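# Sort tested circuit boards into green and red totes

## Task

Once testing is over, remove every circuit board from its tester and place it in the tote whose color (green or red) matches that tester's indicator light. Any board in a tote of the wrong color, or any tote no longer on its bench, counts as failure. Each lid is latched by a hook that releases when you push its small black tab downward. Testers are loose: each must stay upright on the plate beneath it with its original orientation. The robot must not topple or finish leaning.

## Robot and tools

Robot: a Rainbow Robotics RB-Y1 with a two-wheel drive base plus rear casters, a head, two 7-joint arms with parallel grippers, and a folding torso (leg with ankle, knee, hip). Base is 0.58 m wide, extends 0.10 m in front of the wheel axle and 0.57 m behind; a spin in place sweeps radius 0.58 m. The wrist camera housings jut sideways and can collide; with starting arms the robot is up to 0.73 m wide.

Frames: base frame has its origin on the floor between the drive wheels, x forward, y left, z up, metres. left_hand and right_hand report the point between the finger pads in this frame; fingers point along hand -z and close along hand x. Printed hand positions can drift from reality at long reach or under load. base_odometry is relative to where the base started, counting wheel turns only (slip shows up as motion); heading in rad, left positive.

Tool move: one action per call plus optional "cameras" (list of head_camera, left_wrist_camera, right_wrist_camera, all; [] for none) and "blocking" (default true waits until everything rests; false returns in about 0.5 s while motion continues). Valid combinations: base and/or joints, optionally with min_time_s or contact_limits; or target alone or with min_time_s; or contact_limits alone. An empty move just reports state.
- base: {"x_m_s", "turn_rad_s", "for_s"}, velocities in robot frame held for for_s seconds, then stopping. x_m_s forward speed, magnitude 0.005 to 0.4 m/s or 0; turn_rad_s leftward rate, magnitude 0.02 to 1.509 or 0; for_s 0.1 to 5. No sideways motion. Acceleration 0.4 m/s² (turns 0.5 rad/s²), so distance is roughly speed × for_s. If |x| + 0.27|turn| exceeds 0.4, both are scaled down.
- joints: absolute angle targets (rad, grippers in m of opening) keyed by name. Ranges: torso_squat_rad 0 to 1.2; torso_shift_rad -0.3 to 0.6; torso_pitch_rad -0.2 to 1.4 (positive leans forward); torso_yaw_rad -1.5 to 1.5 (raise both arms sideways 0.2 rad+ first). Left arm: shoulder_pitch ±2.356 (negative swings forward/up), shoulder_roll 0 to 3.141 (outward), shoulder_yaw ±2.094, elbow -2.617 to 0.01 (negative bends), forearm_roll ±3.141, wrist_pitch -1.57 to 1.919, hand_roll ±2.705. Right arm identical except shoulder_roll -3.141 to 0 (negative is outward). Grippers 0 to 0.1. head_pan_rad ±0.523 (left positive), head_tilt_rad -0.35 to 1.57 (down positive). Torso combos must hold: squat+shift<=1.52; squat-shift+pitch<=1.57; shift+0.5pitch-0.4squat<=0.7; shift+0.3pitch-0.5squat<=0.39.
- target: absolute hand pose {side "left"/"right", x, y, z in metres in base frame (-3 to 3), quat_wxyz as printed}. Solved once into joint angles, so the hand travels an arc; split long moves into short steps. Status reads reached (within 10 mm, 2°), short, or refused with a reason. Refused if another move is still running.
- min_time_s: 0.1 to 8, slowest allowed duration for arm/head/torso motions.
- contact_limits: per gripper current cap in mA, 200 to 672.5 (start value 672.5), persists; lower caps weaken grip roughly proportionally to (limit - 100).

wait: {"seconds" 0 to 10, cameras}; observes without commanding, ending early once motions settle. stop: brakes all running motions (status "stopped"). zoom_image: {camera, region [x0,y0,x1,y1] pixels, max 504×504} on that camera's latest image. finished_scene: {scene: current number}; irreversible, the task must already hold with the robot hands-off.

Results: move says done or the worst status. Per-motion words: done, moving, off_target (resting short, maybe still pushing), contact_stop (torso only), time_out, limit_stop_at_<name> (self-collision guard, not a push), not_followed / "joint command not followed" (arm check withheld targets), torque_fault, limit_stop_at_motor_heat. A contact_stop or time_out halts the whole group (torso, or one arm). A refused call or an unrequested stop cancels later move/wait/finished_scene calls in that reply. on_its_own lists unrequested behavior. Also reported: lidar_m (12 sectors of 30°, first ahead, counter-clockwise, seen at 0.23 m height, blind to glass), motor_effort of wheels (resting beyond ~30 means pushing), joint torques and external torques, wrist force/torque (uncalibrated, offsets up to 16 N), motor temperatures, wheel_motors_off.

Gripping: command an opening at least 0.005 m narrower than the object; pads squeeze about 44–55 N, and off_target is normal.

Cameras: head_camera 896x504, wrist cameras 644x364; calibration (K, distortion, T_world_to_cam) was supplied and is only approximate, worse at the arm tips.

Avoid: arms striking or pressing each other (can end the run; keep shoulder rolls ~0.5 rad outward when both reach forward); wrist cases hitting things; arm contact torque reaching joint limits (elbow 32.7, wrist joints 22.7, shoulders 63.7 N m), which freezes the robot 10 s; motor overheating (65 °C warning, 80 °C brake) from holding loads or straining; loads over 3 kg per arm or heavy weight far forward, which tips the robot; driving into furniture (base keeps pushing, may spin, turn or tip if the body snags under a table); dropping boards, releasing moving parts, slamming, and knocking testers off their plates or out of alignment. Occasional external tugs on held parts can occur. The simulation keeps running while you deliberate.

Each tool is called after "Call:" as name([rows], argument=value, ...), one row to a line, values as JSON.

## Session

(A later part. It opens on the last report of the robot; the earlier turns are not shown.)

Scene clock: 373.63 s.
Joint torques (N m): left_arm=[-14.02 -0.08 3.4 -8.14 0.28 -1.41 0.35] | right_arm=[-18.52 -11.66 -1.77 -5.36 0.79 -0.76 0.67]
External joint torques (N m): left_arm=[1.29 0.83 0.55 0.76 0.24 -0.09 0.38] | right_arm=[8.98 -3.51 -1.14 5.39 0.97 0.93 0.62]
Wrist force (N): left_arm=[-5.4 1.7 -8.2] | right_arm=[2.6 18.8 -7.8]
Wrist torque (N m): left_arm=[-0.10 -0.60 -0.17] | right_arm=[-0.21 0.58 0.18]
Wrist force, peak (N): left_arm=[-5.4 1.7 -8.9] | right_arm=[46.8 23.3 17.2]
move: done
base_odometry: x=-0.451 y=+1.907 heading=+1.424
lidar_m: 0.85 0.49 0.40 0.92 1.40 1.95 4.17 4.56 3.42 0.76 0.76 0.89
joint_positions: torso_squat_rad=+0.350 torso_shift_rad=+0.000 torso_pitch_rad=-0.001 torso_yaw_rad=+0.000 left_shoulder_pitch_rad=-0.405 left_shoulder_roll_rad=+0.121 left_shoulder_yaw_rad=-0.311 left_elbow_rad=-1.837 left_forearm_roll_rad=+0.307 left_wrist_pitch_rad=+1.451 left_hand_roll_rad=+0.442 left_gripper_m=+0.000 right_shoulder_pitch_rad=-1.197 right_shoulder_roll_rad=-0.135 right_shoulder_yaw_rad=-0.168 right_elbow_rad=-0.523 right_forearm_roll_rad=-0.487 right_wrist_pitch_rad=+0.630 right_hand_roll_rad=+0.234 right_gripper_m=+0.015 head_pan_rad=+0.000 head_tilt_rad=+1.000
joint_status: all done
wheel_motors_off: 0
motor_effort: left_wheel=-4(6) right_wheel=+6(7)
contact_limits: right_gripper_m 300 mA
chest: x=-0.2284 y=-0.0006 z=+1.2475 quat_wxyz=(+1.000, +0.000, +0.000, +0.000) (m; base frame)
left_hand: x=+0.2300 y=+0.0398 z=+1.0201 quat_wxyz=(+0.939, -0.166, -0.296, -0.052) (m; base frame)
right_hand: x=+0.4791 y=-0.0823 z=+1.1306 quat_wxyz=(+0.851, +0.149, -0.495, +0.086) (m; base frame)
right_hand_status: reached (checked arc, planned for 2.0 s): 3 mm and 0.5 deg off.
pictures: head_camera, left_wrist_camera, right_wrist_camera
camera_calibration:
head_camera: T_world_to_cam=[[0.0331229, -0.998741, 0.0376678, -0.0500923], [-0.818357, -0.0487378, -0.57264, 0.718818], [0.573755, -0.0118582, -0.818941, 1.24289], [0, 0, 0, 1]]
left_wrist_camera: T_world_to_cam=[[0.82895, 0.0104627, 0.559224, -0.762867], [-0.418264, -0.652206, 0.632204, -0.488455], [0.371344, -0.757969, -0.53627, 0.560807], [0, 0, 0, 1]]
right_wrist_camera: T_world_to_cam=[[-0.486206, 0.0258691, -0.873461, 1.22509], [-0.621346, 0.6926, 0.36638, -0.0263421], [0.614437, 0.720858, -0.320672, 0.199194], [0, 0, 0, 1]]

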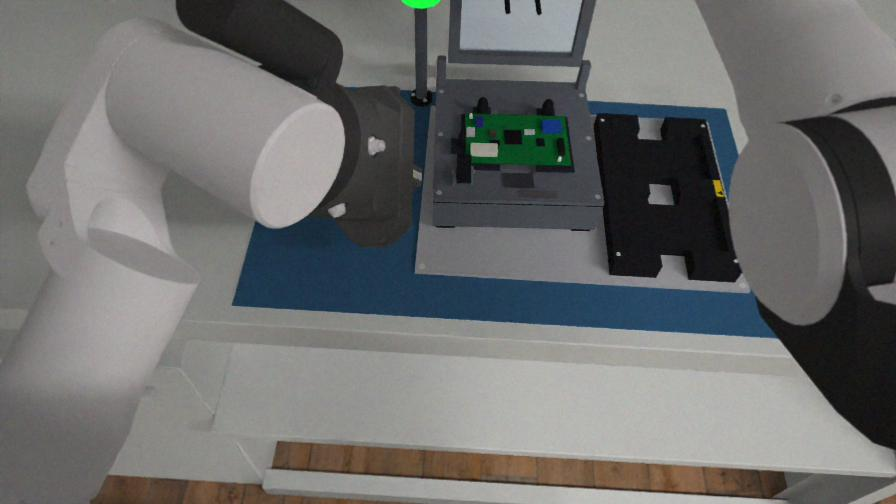

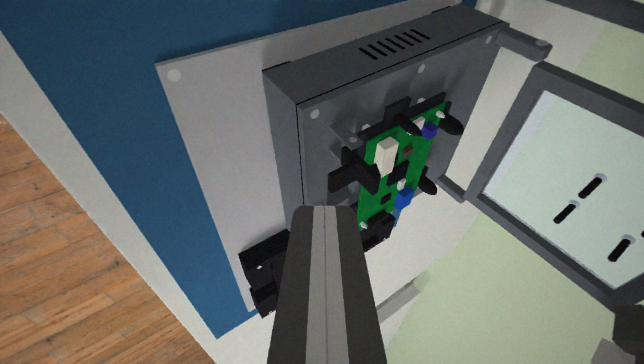

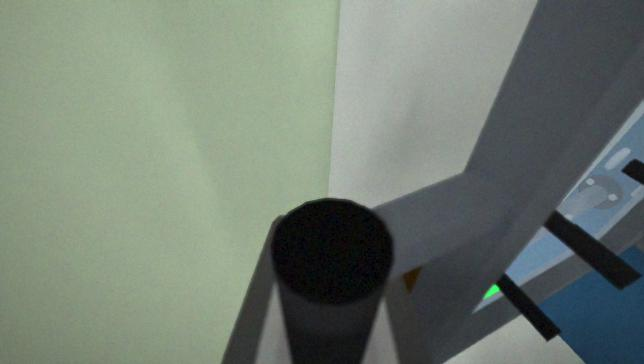

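Call:
move(joints={"right_gripper_m":0.04})

Scene clock: 380.60 s.
Joint torques (N m): left_arm=[-14.29 -0.36 3.51 -8.16 0.21 -1.39 0.29] | right_arm=[-14.95 -5.49 -0.6 -2.27 0.37 1.92 0.4]
External joint torques (N m): left_arm=[1.02 0.54 0.65 0.74 0.18 -0.07 0.32] | right_arm=[12.56 2.68 0.03 8.49 0.55 3.62 0.35]
Wrist force (N): left_arm=[-5.2 1.6 -8.4] | right_arm=[12.8 12.1 -2.9]
Wrist torque (N m): left_arm=[-0.09 -0.57 -0.15] | right_arm=[-0.21 0.38 0.22]
Wrist force, peak (N): left_arm=[-5.5 1.8 -8.8] | right_arm=[2.3 18.6 -7.7]
move: done
base_odometry: x=-0.451 y=+1.907 heading=+1.424
lidar_m: 0.86 0.50 0.41 0.92 1.38 1.94 4.16 4.55 3.41 0.77 0.76 0.88
joint_positions: torso_squat_rad=+0.350 torso_shift_rad=+0.000 torso_pitch_rad=-0.001 torso_yaw_rad=+0.000 left_shoulder_pitch_rad=-0.405 left_shoulder_roll_rad=+0.121 left_shoulder_yaw_rad=-0.311 left_elbow_rad=-1.837 left_forearm_roll_rad=+0.307 left_wrist_pitch_rad=+1.451 left_hand_roll_rad=+0.442 left_gripper_m=+0.000 right_shoulder_pitch_rad=-1.197 right_shoulder_roll_rad=-0.137 right_shoulder_yaw_rad=-0.168 right_elbow_rad=-0.524 right_forearm_roll_rad=-0.487 right_wrist_pitch_rad=+0.629 right_hand_roll_rad=+0.234 right_gripper_m=+0.040 head_pan_rad=+0.000 head_tilt_rad=+1.000
joint_status: all done
wheel_motors_off: 0
motor_effort: left_wheel=-5(6) right_wheel=+6(7)
contact_limits: right_gripper_m 300 mA
chest: x=-0.2283 y=-0.0007 z=+1.2475 quat_wxyz=(+1.000, +0.000, +0.000, +0.000) (m; base frame)
left_hand: x=+0.2301 y=+0.0397 z=+1.0200 quat_wxyz=(+0.939, -0.166, -0.296, -0.052) (m; base frame)
right_hand: x=+0.4797 y=-0.0833 z=+1.1319 quat_wxyz=(+0.851, +0.148, -0.497, +0.086) (m; base frame)
pictures: head_camera, left_wrist_camera, right_wrist_camera
camera_calibration:
head_camera: T_world_to_cam=[[0.0330687, -0.998748, 0.0375455, -0.0500269], [-0.818393, -0.0486226, -0.572598, 0.718806], [0.573706, -0.0117919, -0.818976, 1.24289], [0, 0, 0, 1]]
left_wrist_camera: T_world_to_cam=[[0.828983, 0.0103488, 0.559177, -0.762852], [-0.418264, -0.652259, 0.63215, -0.488414], [0.37127, -0.757926, -0.536383, 0.560857], [0, 0, 0, 1]]
right_wrist_camera: T_world_to_cam=[[-0.483877, 0.0264597, -0.874736, 1.22692], [-0.621337, 0.693504, 0.364682, -0.0237428], [0.616282, 0.719967, -0.31913, 0.197238], [0, 0, 0, 1]]

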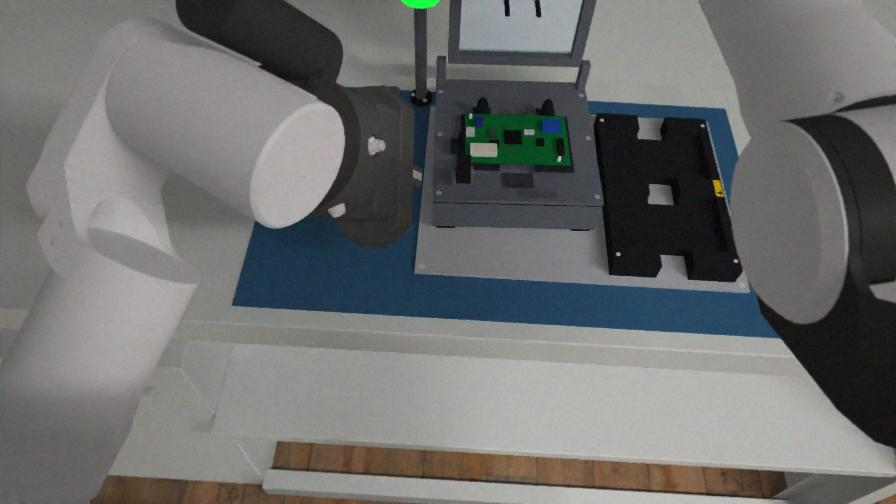

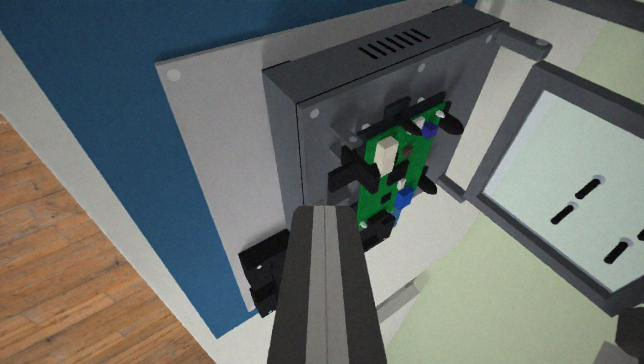

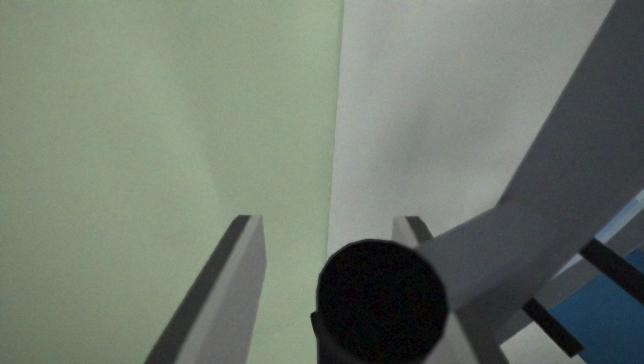

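Call:
move(target={"side":"right","x":0.455,"y":-0.094,"z":1.147,"quat_wxyz":[0.853,0.150,-0.492,0.087]}, min_time_s=1.5)

Scene clock: 390.20 s.
Joint torques (N m): left_arm=[-14.06 -0.1 3.39 -8.05 0.31 -1.35 0.27] | right_arm=[-23.47 -7.58 -0.25 -9.94 -0.11 -1.78 -0.23]
External joint torques (N m): left_arm=[1.24 0.81 0.54 0.85 0.28 -0.03 0.31] | right_arm=[2.67 -0.66 0.9 0.66 0.05 -0.01 -0.28]
Wrist force (N): left_arm=[-5.2 1.7 -8.5] | right_arm=[-3.3 9.8 -9.5]
Wrist torque (N m): left_arm=[-0.10 -0.57 -0.17] | right_arm=[-0.03 0.52 0.46]
Wrist force, peak (N): left_arm=[-5.6 1.6 -8.7] | right_arm=[42.4 24.7 6.0]
move: done
base_odometry: x=-0.451 y=+1.907 heading=+1.424
lidar_m: 0.85 0.49 0.41 0.91 1.40 1.95 4.16 4.56 3.41 0.77 0.76 0.89
joint_positions: torso_squat_rad=+0.350 torso_shift_rad=+0.000 torso_pitch_rad=+0.000 torso_yaw_rad=+0.000 left_shoulder_pitch_rad=-0.405 left_shoulder_roll_rad=+0.121 left_shoulder_yaw_rad=-0.311 left_elbow_rad=-1.837 left_forearm_roll_rad=+0.307 left_wrist_pitch_rad=+1.451 left_hand_roll_rad=+0.442 left_gripper_m=+0.000 right_shoulder_pitch_rad=-1.019 right_shoulder_roll_rad=-0.134 right_shoulder_yaw_rad=-0.129 right_elbow_rad=-0.931 right_forearm_roll_rad=-0.413 right_wrist_pitch_rad=+0.859 right_hand_roll_rad=+0.107 right_gripper_m=+0.040 head_pan_rad=+0.000 head_tilt_rad=+1.000
joint_status: all done
wheel_motors_off: 0
motor_effort: left_wheel=-4(6) right_wheel=+4(6)
contact_limits: right_gripper_m 300 mA
chest: x=-0.2279 y=-0.0007 z=+1.2475 quat_wxyz=(+1.000, +0.000, +0.000, +0.000) (m; base frame)
left_hand: x=+0.2303 y=+0.0397 z=+1.0197 quat_wxyz=(+0.939, -0.166, -0.296, -0.052) (m; base frame)
right_hand: x=+0.4553 y=-0.0938 z=+1.1469 quat_wxyz=(+0.853, +0.151, -0.492, +0.087) (m; base frame)
right_hand_status: reached (checked arc, planned for 1.5 s): 0 mm and 0.1 deg off.
pictures: head_camera, left_wrist_camera, right_wrist_camera
camera_calibration:
head_camera: T_world_to_cam=[[0.0330978, -0.998747, 0.0375236, -0.0499904], [-0.818795, -0.0486256, -0.572023, 0.718308], [0.573131, -0.0117914, -0.819379, 1.24306], [0, 0, 0, 1]]
left_wrist_camera: T_world_to_cam=[[0.829376, 0.0103515, 0.558595, -0.76235], [-0.417818, -0.652259, 0.632444, -0.488526], [0.370896, -0.757925, -0.536643, 0.56098], [0, 0, 0, 1]]
right_wrist_camera: T_world_to_cam=[[-0.493032, 0.0240825, -0.869678, 1.22661], [-0.621813, 0.689391, 0.371604, -0.0452275], [0.608497, 0.723989, -0.324917, 0.235167], [0, 0, 0, 1]]

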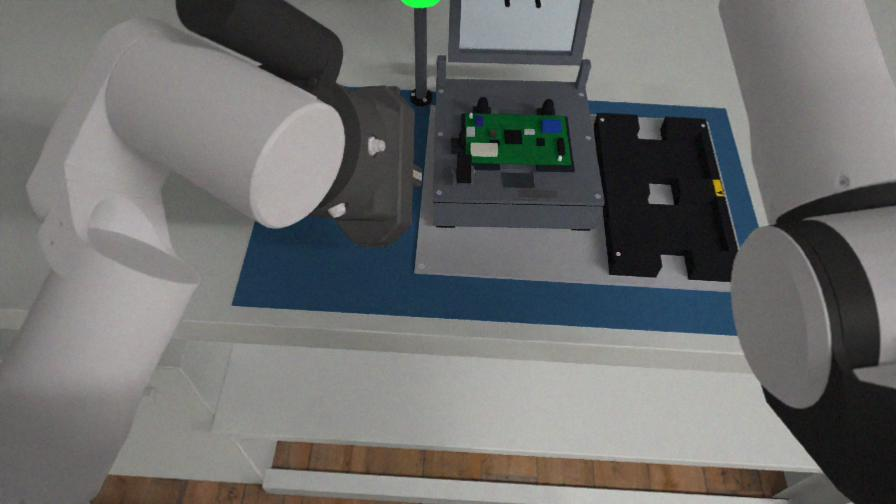

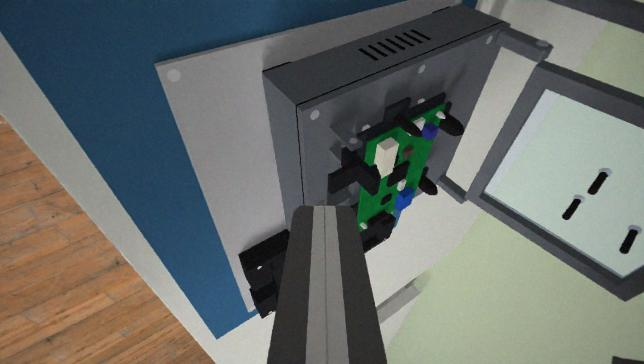

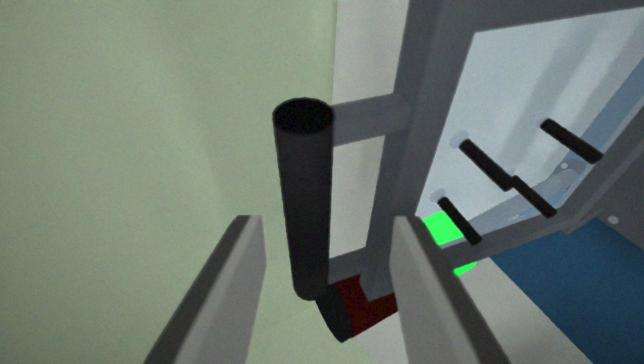

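Call:
move(target={"side":"right","x":0.36,"y":-0.134,"z":1.202,"quat_wxyz":[0.853,0.150,-0.492,0.087]}, cameras=[])

Call:
move(target={"side":"right","x":0.25,"y":-0.16,"z":1.15,"quat_wxyz":[0.940,0.166,-0.296,0.052]})

Call:
zoom_image(camera="right_wrist_camera", region=[200, 0, 500, 200])

Call:
zoom_image(camera="head_camera", region=[420, 70, 620, 240])

Call:
zoom_image(camera="left_wrist_camera", region=[280, 60, 500, 270])

Scene clock: 401.73 s.
Joint torques (N m): left_arm=[-14.12 -0.24 3.4 -8.1 0.19 -1.41 0.34] | right_arm=[-19.98 -5.73 -1.36 -7.83 -0.27 -2.12 -0.05]
External joint torques (N m): left_arm=[1.18 0.66 0.54 0.8 0.15 -0.09 0.38] | right_arm=[1.67 -0.09 0.68 0.85 -0.21 -0.29 -0.1]
Wrist force (N): left_arm=[-5.4 1.9 -8.4] | right_arm=[-3.3 10.1 -9.7]
Wrist torque (N m): left_arm=[-0.11 -0.58 -0.16] | right_arm=[-0.06 0.52 0.47]
Wrist force, peak (N): left_arm=[-5.9 1.6 -8.6] | right_arm=[-4.1 9.9 -10.4]
move: done
base_odometry: x=-0.451 y=+1.907 heading=+1.424
lidar_m: 0.86 0.49 0.41 0.92 1.39 1.95 4.17 4.55 3.41 0.77 0.76 0.89
joint_positions: torso_squat_rad=+0.350 torso_shift_rad=+0.000 torso_pitch_rad=+0.000 torso_yaw_rad=+0.000 left_shoulder_pitch_rad=-0.405 left_shoulder_roll_rad=+0.121 left_shoulder_yaw_rad=-0.311 left_elbow_rad=-1.837 left_forearm_roll_rad=+0.307 left_wrist_pitch_rad=+1.451 left_hand_roll_rad=+0.442 left_gripper_m=+0.000 right_shoulder_pitch_rad=-0.739 right_shoulder_roll_rad=-0.191 right_shoulder_yaw_rad=-0.108 right_elbow_rad=-1.684 right_forearm_roll_rad=-0.414 right_wrist_pitch_rad=+1.325 right_hand_roll_rad=-0.057 right_gripper_m=+0.040 head_pan_rad=+0.000 head_tilt_rad=+1.000
joint_status: all done
wheel_motors_off: 0
motor_effort: left_wheel=-4(6) right_wheel=+5(6)
contact_limits: right_gripper_m 300 mA
chest: x=-0.2280 y=-0.0007 z=+1.2475 quat_wxyz=(+1.000, +0.000, +0.000, +0.000) (m; base frame)
left_hand: x=+0.2302 y=+0.0397 z=+1.0198 quat_wxyz=(+0.939, -0.166, -0.296, -0.052) (m; base frame)
right_hand: x=+0.3600 y=-0.1340 z=+1.2022 quat_wxyz=(+0.853, +0.150, -0.492, +0.087) (m; base frame)
right_hand_status: reached (checked arc, planned for 1.1 s): 0 mm and 0.0 deg off.
pictures: none

Scene clock: 402.93 s.
Joint torques (N m): left_arm=[-14.1 -0.26 3.45 -8.07 0.25 -1.36 0.28] | right_arm=[-17.16 -6.46 -3.15 -6.34 -0.37 -1.6 0.12]
External joint torques (N m): left_arm=[1.21 0.65 0.59 0.83 0.21 -0.04 0.31] | right_arm=[1.88 -0.57 -0.83 0.65 -0.27 -0.27 0.08]
Wrist force (N): left_arm=[-5.5 1.4 -8.4] | right_arm=[-1.6 8.8 -11.9]
Wrist torque (N m): left_arm=[-0.05 -0.63 -0.17] | right_arm=[0.08 0.63 0.50]
Wrist force, peak (N): left_arm=[-5.5 2.0 -8.8] | right_arm=[-1.4 9.2 -11.9]
move: done
base_odometry: x=-0.451 y=+1.907 heading=+1.424
lidar_m: 0.86 0.49 0.41 0.92 1.39 1.95 4.17 4.55 3.42 0.77 0.76 0.88
joint_positions: torso_squat_rad=+0.350 torso_shift_rad=+0.000 torso_pitch_rad=+0.000 torso_yaw_rad=+0.000 left_shoulder_pitch_rad=-0.405 left_shoulder_roll_rad=+0.121 left_shoulder_yaw_rad=-0.311 left_elbow_rad=-1.837 left_forearm_roll_rad=+0.307 left_wrist_pitch_rad=+1.451 left_hand_roll_rad=+0.442 left_gripper_m=+0.000 right_shoulder_pitch_rad=-0.647 right_shoulder_roll_rad=-0.249 right_shoulder_yaw_rad=-0.138 right_elbow_rad=-1.930 right_forearm_roll_rad=-0.559 right_wrist_pitch_rad=+1.884 right_hand_roll_rad=-0.265 right_gripper_m=+0.040 head_pan_rad=+0.000 head_tilt_rad=+1.000
joint_status: all done
wheel_motors_off: 0
motor_effort: left_wheel=-5(7) right_wheel=+4(6)
contact_limits: right_gripper_m 300 mA
chest: x=-0.2280 y=-0.0007 z=+1.2475 quat_wxyz=(+1.000, +0.000, +0.000, +0.000) (m; base frame)
left_hand: x=+0.2302 y=+0.0397 z=+1.0198 quat_wxyz=(+0.939, -0.166, -0.296, -0.052) (m; base frame)
right_hand: x=+0.2500 y=-0.1598 z=+1.1501 quat_wxyz=(+0.939, +0.166, -0.296, +0.052) (m; base frame)
right_hand_status: reached (checked arc, planned for 0.7 s): 0 mm and 0.0 deg off.
pictures: head_camera, left_wrist_camera, right_wrist_camera
camera_calibration:
head_camera: T_world_to_cam=[[0.033026, -0.998752, 0.0374694, -0.0499813], [-0.81872, -0.0485373, -0.572137, 0.718395], [0.573242, -0.0117816, -0.819302, 1.24304], [0, 0, 0, 1]]
left_wrist_camera: T_world_to_cam=[[0.829302, 0.0102784, 0.558706, -0.762436], [-0.417928, -0.652288, 0.632342, -0.488479], [0.370937, -0.757901, -0.536649, 0.560989], [0, 0, 0, 1]]
right_wrist_camera: T_world_to_cam=[[-0.814056, 0.0251234, -0.580243, 0.877336], [-0.406111, 0.689591, 0.599614, -0.444669], [0.415195, 0.723763, -0.551163, 0.717485], [0, 0, 0, 1]]

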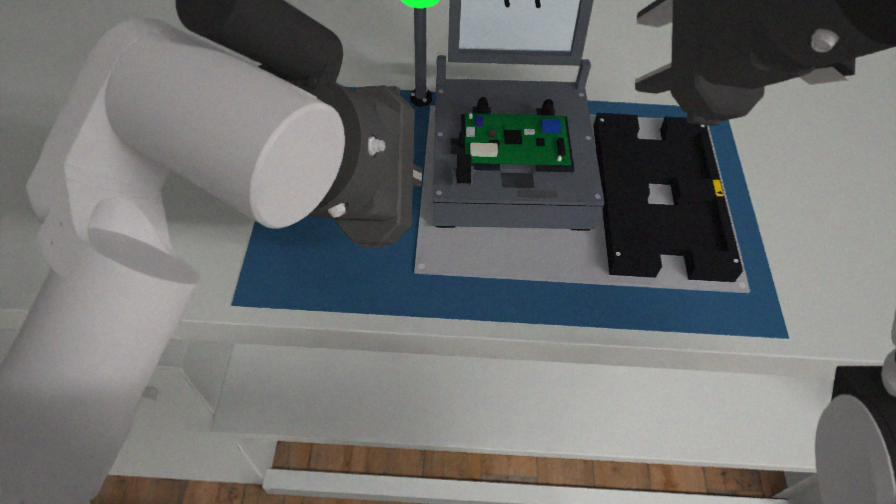

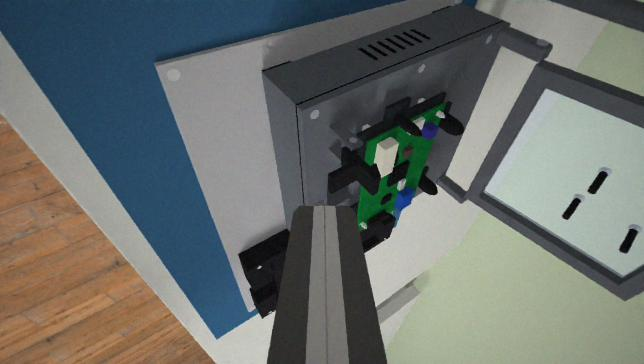

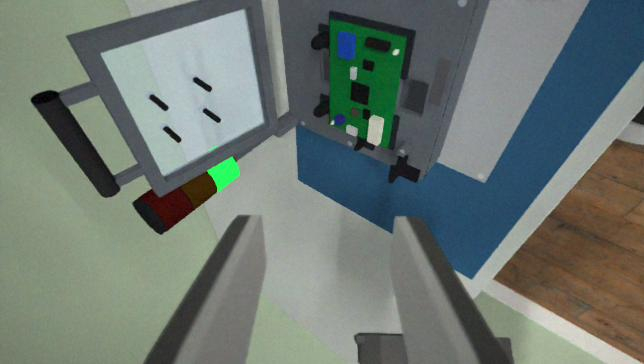

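Scaled by 1.680 from the camera's 644x364 image, which has a finer 1265x715 frame.

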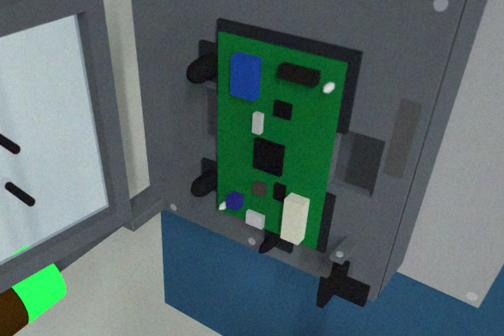

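Scaled by 2.520 from the camera's 896x504 image, which has a finer 1280x720 frame.

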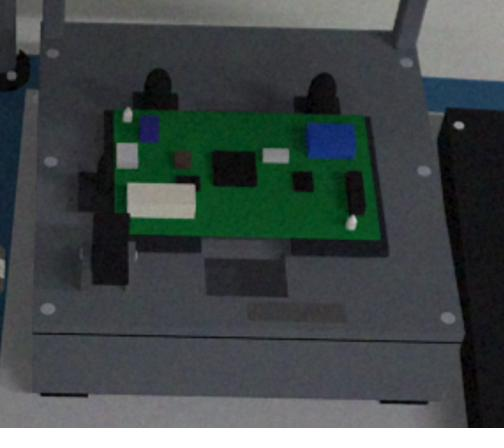

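Scaled by 2.291 from the camera's 644x364 image, which has a finer 920x520 frame.

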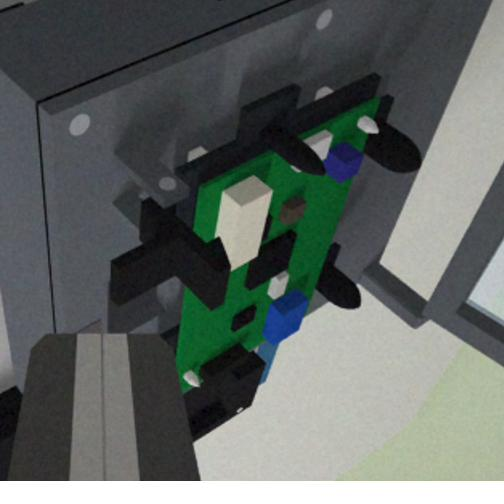

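Call:
move(target={"side":"left","x":0.2,"y":0.2,"z":1.1,"quat_wxyz":[0.954,0,-0.301,0]}, cameras=[])

Call:
move(target={"side":"right","x":0.34,"y":-0.076,"z":1.09,"quat_wxyz":[1,0,0,0]})

Call:
move(joints={"right_gripper_m":0.1}, cameras=["head_camera","right_wrist_camera"])

Scene clock: 429.67 s.
Joint torques (N m): left_arm=[-13.98 4.08 4.03 -5.57 -0.17 -1.31 0.28] | right_arm=[-17 -5.98 -2.93 -6.14 -0.35 -1.56 0.17]
External joint torques (N m): left_arm=[0.5 -0.26 -0.35 0.65 0.32 -0.23 0.31] | right_arm=[2.04 -0.09 -0.61 0.85 -0.25 -0.23 0.13]
Wrist force (N): left_arm=[-5.6 -0.2 -8.8] | right_arm=[-1.6 9.0 -11.7]
Wrist torque (N m): left_arm=[-0.02 -0.63 -0.20] | right_arm=[0.05 0.65 0.50]
Wrist force, peak (N): left_arm=[-6.6 0.1 -9.4] | right_arm=[-1.5 9.3 -11.9]
move: done
base_odometry: x=-0.451 y=+1.907 heading=+1.424
lidar_m: 0.86 0.50 0.41 0.91 1.39 1.94 4.17 4.56 3.41 0.77 0.77 0.89
joint_positions: torso_squat_rad=+0.350 torso_shift_rad=+0.000 torso_pitch_rad=+0.000 torso_yaw_rad=+0.000 left_shoulder_pitch_rad=-0.434 left_shoulder_roll_rad=+0.386 left_shoulder_yaw_rad=-0.145 left_elbow_rad=-2.197 left_forearm_roll_rad=+0.306 left_wrist_pitch_rad=+1.919 left_hand_roll_rad=+0.471 left_gripper_m=+0.000 right_shoulder_pitch_rad=-0.647 right_shoulder_roll_rad=-0.249 right_shoulder_yaw_rad=-0.138 right_elbow_rad=-1.930 right_forearm_roll_rad=-0.559 right_wrist_pitch_rad=+1.884 right_hand_roll_rad=-0.265 right_gripper_m=+0.040 head_pan_rad=+0.000 head_tilt_rad=+1.000
joint_status: all done
wheel_motors_off: 0
motor_effort: left_wheel=-5(6) right_wheel=+4(6)
contact_limits: right_gripper_m 300 mA
chest: x=-0.2280 y=-0.0007 z=+1.2475 quat_wxyz=(+1.000, +0.000, +0.000, +0.000) (m; base frame)
left_hand: x=+0.2003 y=+0.1998 z=+1.0997 quat_wxyz=(+0.952, -0.001, -0.305, -0.001) (m; base frame)
left_hand_status: reached (checked arc, planned for 0.7 s): 0 mm and 0.5 deg off.
right_hand: x=+0.2500 y=-0.1599 z=+1.1502 quat_wxyz=(+0.939, +0.166, -0.296, +0.052) (m; base frame)
pictures: none

Scene clock: 432.07 s.
Joint torques (N m): left_arm=[-13.95 4.17 3.93 -5.46 -0.18 -1.27 0.21] | right_arm=[-23.63 -7.88 -0.05 -7.2 0.27 -0.4 -0.31]
External joint torques (N m): left_arm=[0.54 -0.16 -0.45 0.76 0.3 -0.19 0.25] | right_arm=[3.16 1.39 0.53 1.67 -0.01 0.09 -0.32]
Wrist force (N): left_arm=[-5.4 0.1 -8.4] | right_arm=[0.6 10.5 -12.7]
Wrist torque (N m): left_arm=[-0.05 -0.60 -0.18] | right_arm=[-0.05 0.73 0.50]
Wrist force, peak (N): left_arm=[-5.8 0.0 -9.1] | right_arm=[0.7 9.7 -13.5]
move: short
base_odometry: x=-0.451 y=+1.907 heading=+1.424
lidar_m: 0.85 0.50 0.41 0.91 1.39 1.94 4.16 4.57 3.41 0.77 0.76 0.88
joint_positions: torso_squat_rad=+0.350 torso_shift_rad=+0.000 torso_pitch_rad=+0.000 torso_yaw_rad=+0.000 left_shoulder_pitch_rad=-0.434 left_shoulder_roll_rad=+0.386 left_shoulder_yaw_rad=-0.145 left_elbow_rad=-2.197 left_forearm_roll_rad=+0.306 left_wrist_pitch_rad=+1.919 left_hand_roll_rad=+0.471 left_gripper_m=+0.000 right_shoulder_pitch_rad=-1.504 right_shoulder_roll_rad=-0.111 right_shoulder_yaw_rad=+0.049 right_elbow_rad=-0.267 right_forearm_roll_rad=-0.362 right_wrist_pitch_rad=+1.458 right_hand_roll_rad=-0.300 right_gripper_m=+0.040 head_pan_rad=+0.000 head_tilt_rad=+1.000
joint_status: all done
wheel_motors_off: 0
motor_effort: left_wheel=-4(6) right_wheel=+5(7)
contact_limits: right_gripper_m 300 mA
chest: x=-0.2280 y=-0.0007 z=+1.2475 quat_wxyz=(+1.000, +0.000, +0.000, +0.000) (m; base frame)
left_hand: x=+0.2003 y=+0.1998 z=+1.0997 quat_wxyz=(+0.952, -0.001, -0.305, -0.001) (m; base frame)
right_hand: x=+0.3395 y=-0.0762 z=+1.0905 quat_wxyz=(+0.994, +0.027, -0.106, +0.000) (m; base frame)
right_hand_status: short (checked arc, as near as the solve gets, planned for 2.0 s): 1 mm and 12.6 deg off. The place is met; only the turn is off.
pictures: head_camera, left_wrist_camera, right_wrist_camera
camera_calibration:
head_camera: T_world_to_cam=[[0.0330398, -0.998751, 0.0374706, -0.04998], [-0.8187, -0.0485497, -0.572166, 0.718423], [0.573271, -0.0117729, -0.819281, 1.24303], [0, 0, 0, 1]]
left_wrist_camera: T_world_to_cam=[[0.821307, 0.0137005, 0.570322, -0.795776], [-0.270082, -0.871243, 0.409868, -0.188338], [0.502504, -0.490661, -0.711857, 0.849214], [0, 0, 0, 1]]
right_wrist_camera: T_world_to_cam=[[-0.973587, 0.0268723, -0.226731, 0.582273], [-0.088673, 0.870593, 0.483947, -0.398105], [0.210395, 0.491269, -0.845215, 0.959359], [0, 0, 0, 1]]

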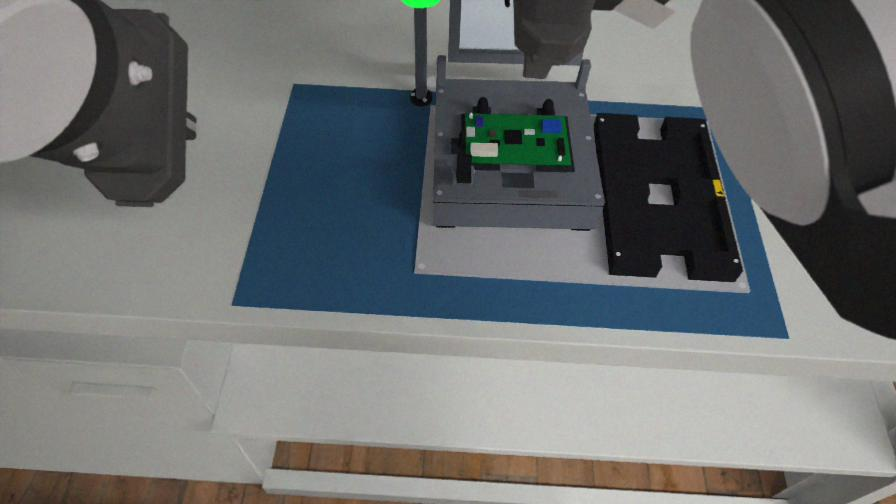

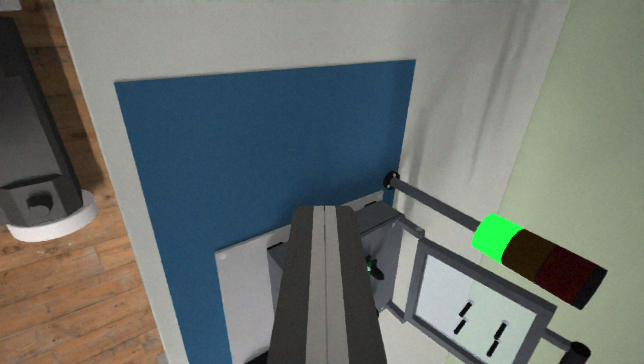

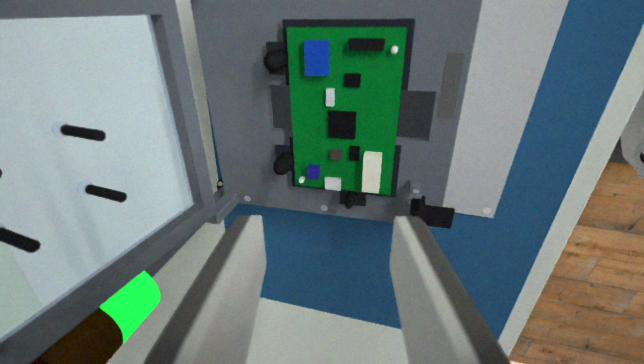

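Scene clock: 433.27 s.
Joint torques (N m): left_arm=[-13.89 4.28 4.02 -5.48 -0.15 -1.22 0.25] | right_arm=[-23.45 -8.26 -0.23 -7.15 0.16 -0.58 -0.29]
External joint torques (N m): left_arm=[0.59 -0.06 -0.36 0.75 0.33 -0.13 0.28] | right_arm=[3.34 1.01 0.35 1.72 -0.12 -0.09 -0.3]
Wrist force (N): left_arm=[-5.5 -0.3 -8.7] | right_arm=[0.7 10.3 -12.6]
Wrist torque (N m): left_arm=[0.02 -0.61 -0.19] | right_arm=[-0.01 0.75 0.50]
Wrist force, peak (N): left_arm=[-5.7 -0.1 -8.9] | right_arm=[0.5 10.7 -13.0]
move: done
base_odometry: x=-0.451 y=+1.907 heading=+1.424
lidar_m: 0.85 0.49 0.41 0.92 1.39 1.94 4.16 4.56 3.41 0.77 0.77 0.88
joint_positions: torso_squat_rad=+0.350 torso_shift_rad=+0.000 torso_pitch_rad=+0.000 torso_yaw_rad=+0.000 left_shoulder_pitch_rad=-0.434 left_shoulder_roll_rad=+0.386 left_shoulder_yaw_rad=-0.145 left_elbow_rad=-2.197 left_forearm_roll_rad=+0.306 left_wrist_pitch_rad=+1.919 left_hand_roll_rad=+0.471 left_gripper_m=+0.000 right_shoulder_pitch_rad=-1.504 right_shoulder_roll_rad=-0.111 right_shoulder_yaw_rad=+0.049 right_elbow_rad=-0.267 right_forearm_roll_rad=-0.362 right_wrist_pitch_rad=+1.458 right_hand_roll_rad=-0.300 right_gripper_m=+0.099 head_pan_rad=+0.000 head_tilt_rad=+1.000
joint_status: all done
wheel_motors_off: 0
motor_effort: left_wheel=-5(7) right_wheel=+5(6)
contact_limits: right_gripper_m 300 mA
chest: x=-0.2280 y=-0.0007 z=+1.2475 quat_wxyz=(+1.000, +0.000, +0.000, +0.000) (m; base frame)
left_hand: x=+0.2003 y=+0.1998 z=+1.0997 quat_wxyz=(+0.952, -0.001, -0.305, -0.001) (m; base frame)
right_hand: x=+0.3395 y=-0.0762 z=+1.0905 quat_wxyz=(+0.994, +0.027, -0.106, +0.000) (m; base frame)
pictures: head_camera, right_wrist_camera
camera_calibration:
head_camera: T_world_to_cam=[[0.0330399, -0.998751, 0.0374705, -0.0499799], [-0.818699, -0.0485497, -0.572166, 0.718423], [0.573271, -0.0117728, -0.819281, 1.24303], [0, 0, 0, 1]]
right_wrist_camera: T_world_to_cam=[[-0.973587, 0.0268724, -0.226731, 0.582273], [-0.0886729, 0.870593, 0.483947, -0.398106], [0.210395, 0.491269, -0.845215, 0.959359], [0, 0, 0, 1]]

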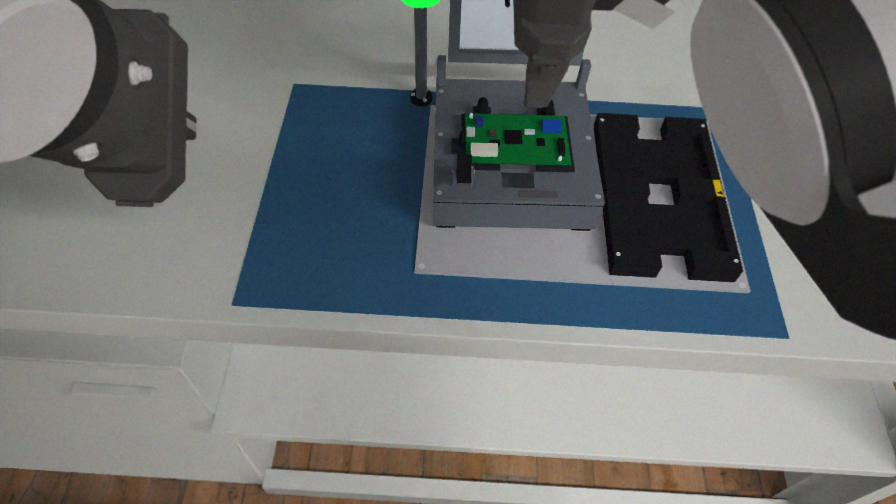

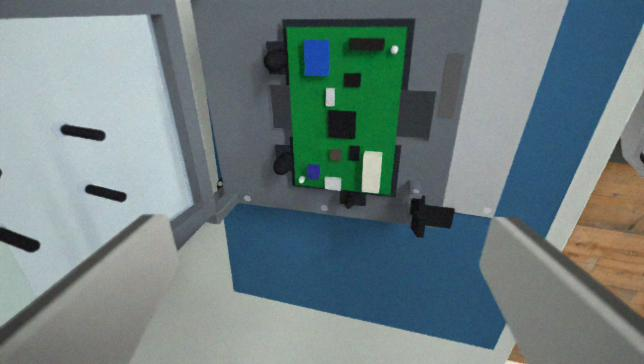

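Call:
move(target={"side":"right","x":0.24,"y":-0.076,"z":1.13,"quat_wxyz":[0.985,0,-0.174,0]}, cameras=[])

Call:
move(base={"x_m_s":0.08,"for_s":1.0}, cameras=["head_camera","right_wrist_camera"])

Call:
move(target={"side":"right","x":0.26,"y":-0.076,"z":1.10,"quat_wxyz":[1,0,0,0]}, cameras=["head_camera","right_wrist_camera"])

Scene clock: 447.30 s.
Joint torques (N m): left_arm=[-13.77 4.09 3.88 -5.44 -0.24 -1.19 0.24] | right_arm=[-21.15 -7.27 -10.13 -2.08 0.79 -0.44 0.32]
External joint torques (N m): left_arm=[0.71 -0.24 -0.5 0.79 0.24 -0.1 0.27] | right_arm=[1.53 -0.02 0.11 0.27 -0.05 -0.12 0.31]
Wrist force (N): left_arm=[-5.3 0.1 -8.9] | right_arm=[0.0 10.4 -12.8]
Wrist torque (N m): left_arm=[-0.05 -0.58 -0.18] | right_arm=[-0.01 0.73 0.49]
Wrist force, peak (N): left_arm=[-5.5 -0.1 -9.0] | right_arm=[-0.3 10.6 -13.9]
move: done
base_odometry: x=-0.451 y=+1.907 heading=+1.424
lidar_m: 0.86 0.49 0.41 0.91 1.39 1.95 4.17 4.55 3.40 0.77 0.76 0.89
joint_positions: torso_squat_rad=+0.350 torso_shift_rad=+0.000 torso_pitch_rad=+0.000 torso_yaw_rad=+0.000 left_shoulder_pitch_rad=-0.434 left_shoulder_roll_rad=+0.386 left_shoulder_yaw_rad=-0.145 left_elbow_rad=-2.197 left_forearm_roll_rad=+0.306 left_wrist_pitch_rad=+1.919 left_hand_roll_rad=+0.471 left_gripper_m=+0.000 right_shoulder_pitch_rad=-1.248 right_shoulder_roll_rad=-0.620 right_shoulder_yaw_rad=+0.859 right_elbow_rad=-1.598 right_forearm_roll_rad=-1.051 right_wrist_pitch_rad=+1.704 right_hand_roll_rad=-1.102 right_gripper_m=+0.099 head_pan_rad=+0.000 head_tilt_rad=+1.000
joint_status: all done
wheel_motors_off: 0
motor_effort: left_wheel=-5(7) right_wheel=+4(7)
contact_limits: right_gripper_m 300 mA
chest: x=-0.2280 y=-0.0008 z=+1.2475 quat_wxyz=(+1.000, +0.000, +0.000, +0.000) (m; base frame)
left_hand: x=+0.2003 y=+0.1997 z=+1.0997 quat_wxyz=(+0.952, -0.001, -0.305, -0.001) (m; base frame)
right_hand: x=+0.2398 y=-0.0758 z=+1.1303 quat_wxyz=(+0.985, +0.000, -0.173, +0.000) (m; base frame)
right_hand_status: reached (checked arc, planned for 1.7 s): 0 mm and 0.1 deg off.
pictures: none

Scene clock: 448.80 s.
Joint torques (N m): left_arm=[-13.83 4.26 3.77 -5.5 -0.14 -1.18 0.27] | right_arm=[-21.09 -7.55 -10.34 -1.9 0.68 -0.46 0.33]
External joint torques (N m): left_arm=[0.65 -0.07 -0.62 0.72 0.34 -0.1 0.3] | right_arm=[1.59 -0.29 -0.1 0.45 -0.16 -0.14 0.31]
Wrist force (N): left_arm=[-5.5 -0.2 -8.6] | right_arm=[-0.1 10.5 -12.4]
Wrist torque (N m): left_arm=[-0.01 -0.62 -0.19] | right_arm=[-0.01 0.70 0.47]
Wrist force, peak (N): left_arm=[-5.8 -0.2 -9.0] | right_arm=[0.0 11.0 -12.9]
move: done
base_odometry: x=-0.439 y=+1.986 heading=+1.424
lidar_m: 0.78 0.50 0.37 0.58 1.39 1.94 4.25 4.53 3.41 0.76 0.79 0.80
base_status: done (sent for 1 of 1 s)
joint_positions: torso_squat_rad=+0.350 torso_shift_rad=+0.000 torso_pitch_rad=+0.000 torso_yaw_rad=+0.000 left_shoulder_pitch_rad=-0.434 left_shoulder_roll_rad=+0.386 left_shoulder_yaw_rad=-0.145 left_elbow_rad=-2.197 left_forearm_roll_rad=+0.306 left_wrist_pitch_rad=+1.919 left_hand_roll_rad=+0.471 left_gripper_m=+0.000 right_shoulder_pitch_rad=-1.248 right_shoulder_roll_rad=-0.620 right_shoulder_yaw_rad=+0.859 right_elbow_rad=-1.598 right_forearm_roll_rad=-1.051 right_wrist_pitch_rad=+1.704 right_hand_roll_rad=-1.102 right_gripper_m=+0.099 head_pan_rad=+0.000 head_tilt_rad=+1.000
wheel_motors_off: 0
motor_effort: left_wheel=-7(19) right_wheel=+2(25)
contact_limits: right_gripper_m 300 mA
chest: x=-0.2280 y=-0.0008 z=+1.2475 quat_wxyz=(+1.000, +0.000, +0.000, +0.000) (m; base frame)
left_hand: x=+0.2003 y=+0.1997 z=+1.0997 quat_wxyz=(+0.952, -0.001, -0.305, -0.001) (m; base frame)
right_hand: x=+0.2398 y=-0.0758 z=+1.1303 quat_wxyz=(+0.985, +0.000, -0.173, +0.000) (m; base frame)
pictures: head_camera, right_wrist_camera
camera_calibration:
head_camera: T_world_to_cam=[[0.0330299, -0.998752, 0.037456, -0.0499717], [-0.818733, -0.0485325, -0.572119, 0.718387], [0.573223, -0.0117694, -0.819315, 1.24304], [0, 0, 0, 1]]
right_wrist_camera: T_world_to_cam=[[-0.934052, 0.0194072, -0.356609, 0.630968], [-0.142202, 0.895745, 0.421212, -0.340852], [0.327605, 0.444145, -0.833913, 0.969371], [0, 0, 0, 1]]

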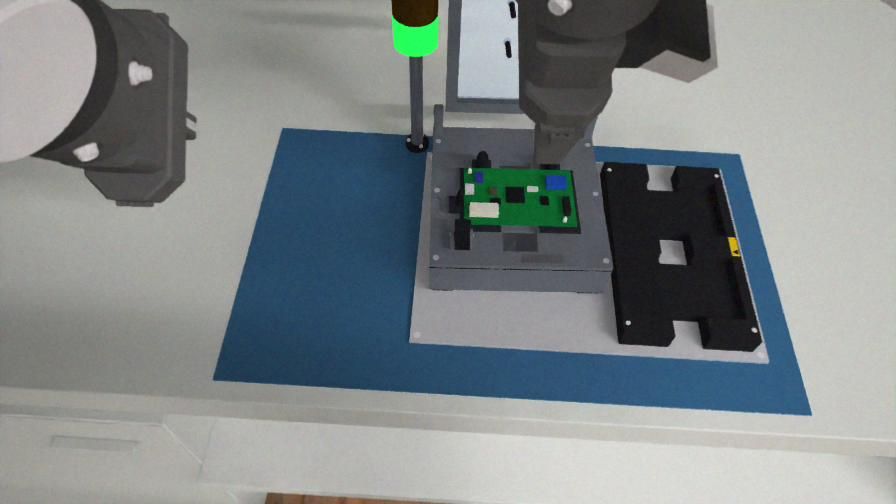

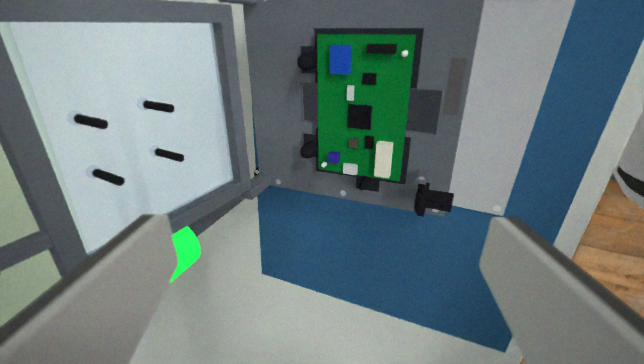

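Scene clock: 450.53 s.
Joint torques (N m): left_arm=[-13.78 4.25 3.98 -5.53 -0.13 -1.22 0.25] | right_arm=[-23.67 -7.53 -7.13 -2.24 0.1 -0.01 -0.23]
External joint torques (N m): left_arm=[0.7 -0.09 -0.4 0.69 0.35 -0.13 0.28] | right_arm=[2.02 0.94 -0.22 0.99 -0.15 0.01 -0.23]
Wrist force (N): left_arm=[-5.3 -0.1 -8.6] | right_arm=[2.4 10.3 -13.3]
Wrist torque (N m): left_arm=[-0.03 -0.58 -0.18] | right_arm=[0.01 0.87 0.51]
Wrist force, peak (N): left_arm=[-5.6 0.1 -9.0] | right_arm=[2.2 11.6 -13.1]
move: done
base_odometry: x=-0.439 y=+1.986 heading=+1.424
lidar_m: 0.77 0.49 0.37 0.58 1.39 1.95 4.25 4.54 3.41 0.75 0.78 0.80
joint_positions: torso_squat_rad=+0.350 torso_shift_rad=+0.000 torso_pitch_rad=+0.000 torso_yaw_rad=+0.000 left_shoulder_pitch_rad=-0.434 left_shoulder_roll_rad=+0.386 left_shoulder_yaw_rad=-0.145 left_elbow_rad=-2.197 left_forearm_roll_rad=+0.306 left_wrist_pitch_rad=+1.919 left_hand_roll_rad=+0.471 left_gripper_m=+0.000 right_shoulder_pitch_rad=-1.399 right_shoulder_roll_rad=-0.395 right_shoulder_yaw_rad=+0.858 right_elbow_rad=-0.871 right_forearm_roll_rad=-1.227 right_wrist_pitch_rad=+1.738 right_hand_roll_rad=-0.713 right_gripper_m=+0.099 head_pan_rad=+0.000 head_tilt_rad=+1.000
joint_status: all done
wheel_motors_off: 0
motor_effort: left_wheel=-4(7) right_wheel=+2(4)
contact_limits: right_gripper_m 300 mA
chest: x=-0.2280 y=-0.0007 z=+1.2475 quat_wxyz=(+1.000, +0.000, +0.000, +0.000) (m; base frame)
left_hand: x=+0.2003 y=+0.1997 z=+1.0997 quat_wxyz=(+0.952, -0.001, -0.305, -0.001) (m; base frame)
right_hand: x=+0.2599 y=-0.0760 z=+1.1002 quat_wxyz=(+1.000, +0.000, -0.001, +0.000) (m; base frame)
right_hand_status: reached (checked arc, planned for 1.1 s): 0 mm and 0.1 deg off.
pictures: head_camera, right_wrist_camera
camera_calibration:
head_camera: T_world_to_cam=[[0.0330503, -0.998751, 0.0374652, -0.049974], [-0.818699, -0.0485552, -0.572166, 0.71842], [0.573271, -0.0117624, -0.819281, 1.24303], [0, 0, 0, 1]]
right_wrist_camera: T_world_to_cam=[[-0.999616, 0.0203276, -0.0188271, 0.284518], [0.00984337, 0.89573, 0.444489, -0.39026], [0.0258994, 0.444133, -0.895586, 1.08407], [0, 0, 0, 1]]

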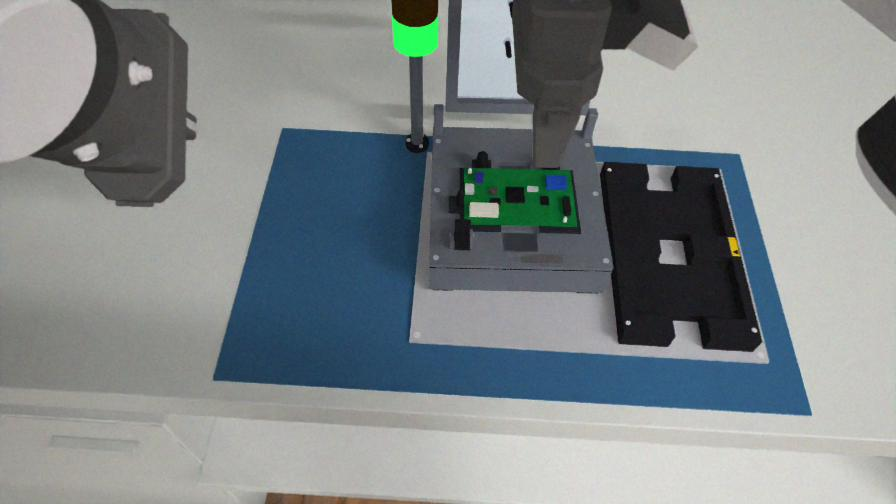

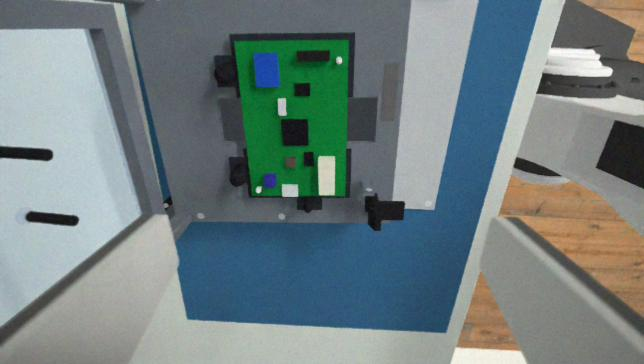

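Call:
move(target={"side":"right","x":0.279,"y":-0.079,"z":1.02,"quat_wxyz":[1,0,0,0]}, cameras=["right_wrist_camera"])

Call:
move(target={"side":"right","x":0.279,"y":-0.079,"z":0.992,"quat_wxyz":[1,0,0,0]}, cameras=["right_wrist_camera","head_camera"])

Call:
zoom_image(camera="head_camera", region=[420, 120, 620, 300])

Scene clock: 463.73 s.
Joint torques (N m): left_arm=[-13.92 4.25 3.86 -5.48 -0.12 -1.2 0.28] | right_arm=[-23.59 -7.4 -3.38 -2.58 0.19 0.08 -0.14]
External joint torques (N m): left_arm=[0.56 -0.08 -0.53 0.74 0.37 -0.11 0.31] | right_arm=[2.47 0.78 0.74 0.85 -0.07 0.11 -0.14]
Wrist force (N): left_arm=[-5.5 -0.2 -8.9] | right_arm=[1.9 10.5 -12.8]
Wrist torque (N m): left_arm=[-0.01 -0.62 -0.19] | right_arm=[0.01 0.80 0.54]
Wrist force, peak (N): left_arm=[-5.8 0.0 -8.9] | right_arm=[2.2 10.9 -14.2]
move: done
base_odometry: x=-0.439 y=+1.986 heading=+1.424
lidar_m: 0.77 0.49 0.37 0.56 1.39 1.93 4.25 4.53 3.42 0.76 0.79 0.80
joint_positions: torso_squat_rad=+0.350 torso_shift_rad=+0.000 torso_pitch_rad=+0.000 torso_yaw_rad=+0.000 left_shoulder_pitch_rad=-0.434 left_shoulder_roll_rad=+0.386 left_shoulder_yaw_rad=-0.145 left_elbow_rad=-2.197 left_forearm_roll_rad=+0.306 left_wrist_pitch_rad=+1.919 left_hand_roll_rad=+0.471 left_gripper_m=+0.000 right_shoulder_pitch_rad=-1.370 right_shoulder_roll_rad=-0.230 right_shoulder_yaw_rad=+0.903 right_elbow_rad=-0.497 right_forearm_roll_rad=-1.168 right_wrist_pitch_rad=+1.521 right_hand_roll_rad=-0.512 right_gripper_m=+0.099 head_pan_rad=+0.000 head_tilt_rad=+1.000
joint_status: all done
wheel_motors_off: 0
motor_effort: left_wheel=-6(7) right_wheel=+4(5)
contact_limits: right_gripper_m 300 mA
chest: x=-0.2280 y=-0.0007 z=+1.2475 quat_wxyz=(+1.000, +0.000, +0.000, +0.000) (m; base frame)
left_hand: x=+0.2003 y=+0.1997 z=+1.0997 quat_wxyz=(+0.952, -0.001, -0.305, -0.001) (m; base frame)
right_hand: x=+0.2788 y=-0.0790 z=+1.0202 quat_wxyz=(+1.000, +0.001, -0.002, +0.000) (m; base frame)
right_hand_status: reached (checked arc, planned for 0.7 s): 0 mm and 0.2 deg off.
pictures: right_wrist_camera
camera_calibration:
right_wrist_camera: T_world_to_cam=[[-0.999576, 0.020434, -0.0207472, 0.303916], [0.00906808, 0.89546, 0.44505, -0.352585], [0.0276724, 0.444673, -0.895265, 1.01251], [0, 0, 0, 1]]

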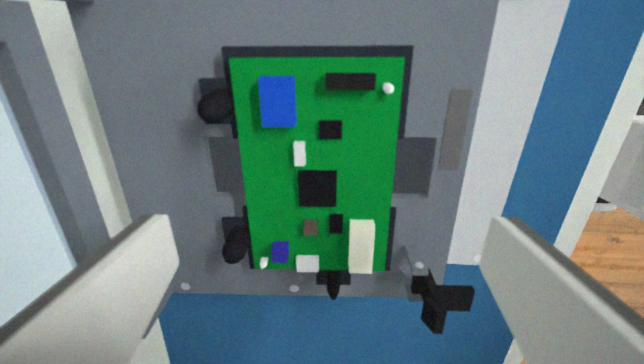

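Scene clock: 464.80 s.
Joint torques (N m): left_arm=[-13.63 4.11 3.94 -5.49 -0.12 -1.19 0.2] | right_arm=[-23.54 -6.57 -2.33 -2.34 0.2 -0.11 0.1]
External joint torques (N m): left_arm=[0.85 -0.22 -0.44 0.73 0.36 -0.11 0.23] | right_arm=[2.33 1.34 0.72 1.02 -0.06 -0.06 0.1]
Wrist force (N): left_arm=[-5.3 0.0 -8.7] | right_arm=[2.4 10.8 -13.1]
Wrist torque (N m): left_arm=[-0.03 -0.60 -0.19] | right_arm=[-0.06 0.86 0.52]
Wrist force, peak (N): left_arm=[-5.4 0.0 -9.0] | right_arm=[2.2 11.4 -13.3]
move: done
base_odometry: x=-0.439 y=+1.986 heading=+1.424
lidar_m: 0.77 0.48 0.37 0.57 1.39 1.94 4.25 4.54 3.41 0.76 0.79 0.81
joint_positions: torso_squat_rad=+0.350 torso_shift_rad=+0.000 torso_pitch_rad=+0.000 torso_yaw_rad=+0.000 left_shoulder_pitch_rad=-0.434 left_shoulder_roll_rad=+0.386 left_shoulder_yaw_rad=-0.145 left_elbow_rad=-2.197 left_forearm_roll_rad=+0.306 left_wrist_pitch_rad=+1.919 left_hand_roll_rad=+0.471 left_gripper_m=+0.000 right_shoulder_pitch_rad=-1.358 right_shoulder_roll_rad=-0.167 right_shoulder_yaw_rad=+0.912 right_elbow_rad=-0.368 right_forearm_roll_rad=-1.158 right_wrist_pitch_rad=+1.440 right_hand_roll_rad=-0.451 right_gripper_m=+0.099 head_pan_rad=+0.000 head_tilt_rad=+1.000
joint_status: all done
wheel_motors_off: 0
motor_effort: left_wheel=-5(7) right_wheel=+4(4)
contact_limits: right_gripper_m 300 mA
chest: x=-0.2280 y=-0.0008 z=+1.2475 quat_wxyz=(+1.000, +0.000, +0.000, +0.000) (m; base frame)
left_hand: x=+0.2003 y=+0.1997 z=+1.0997 quat_wxyz=(+0.952, -0.001, -0.305, -0.001) (m; base frame)
right_hand: x=+0.2786 y=-0.0793 z=+0.9923 quat_wxyz=(+1.000, +0.001, -0.004, +0.000) (m; base frame)
right_hand_status: reached (checked arc, planned for 0.4 s): 1 mm and 0.5 deg off.
pictures: head_camera, right_wrist_camera
camera_calibration:
head_camera: T_world_to_cam=[[0.0330632, -0.998751, 0.0374577, -0.0499655], [-0.818702, -0.0485614, -0.572162, 0.718418], [0.573267, -0.0117491, -0.819285, 1.24303], [0, 0, 0, 1]]
right_wrist_camera: T_world_to_cam=[[-0.999468, 0.0206262, -0.0252627, 0.307602], [0.00721021, 0.895187, 0.445633, -0.339982], [0.0318065, 0.445214, -0.894859, 0.986092], [0, 0, 0, 1]]

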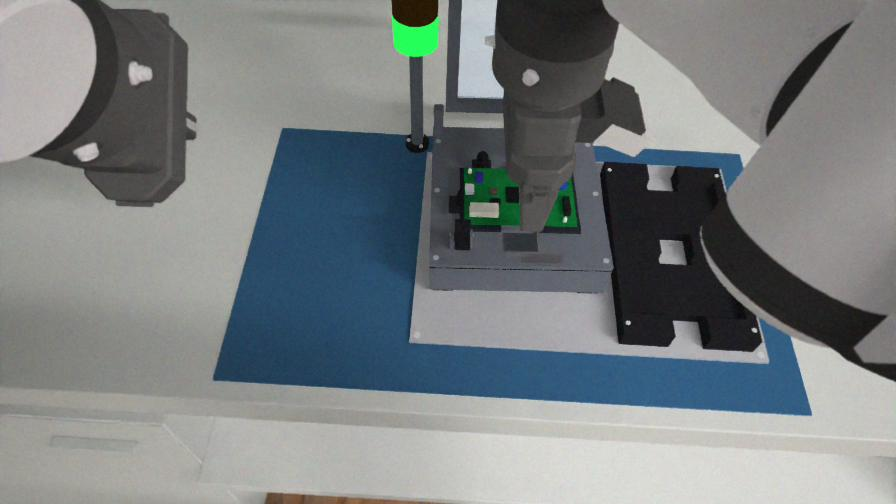

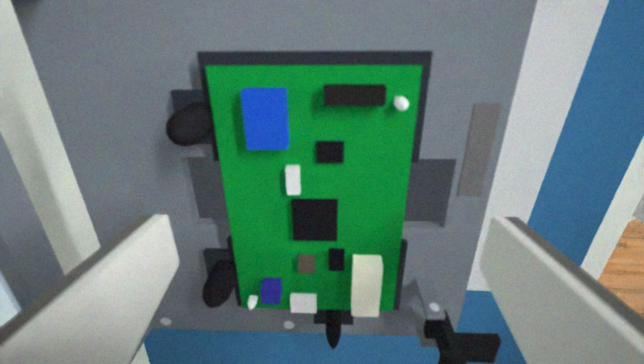

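Scaled by 2.520 from the camera's 896x504 image, which has a finer 1280x720 frame.

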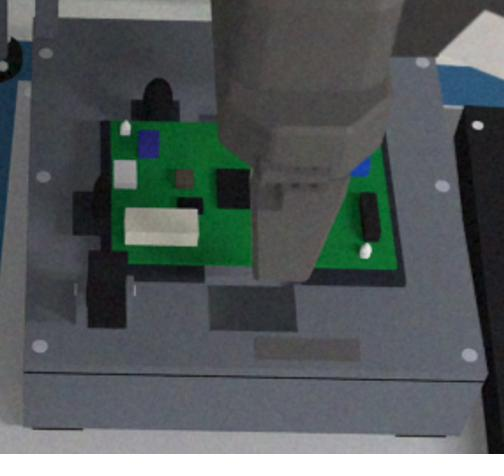

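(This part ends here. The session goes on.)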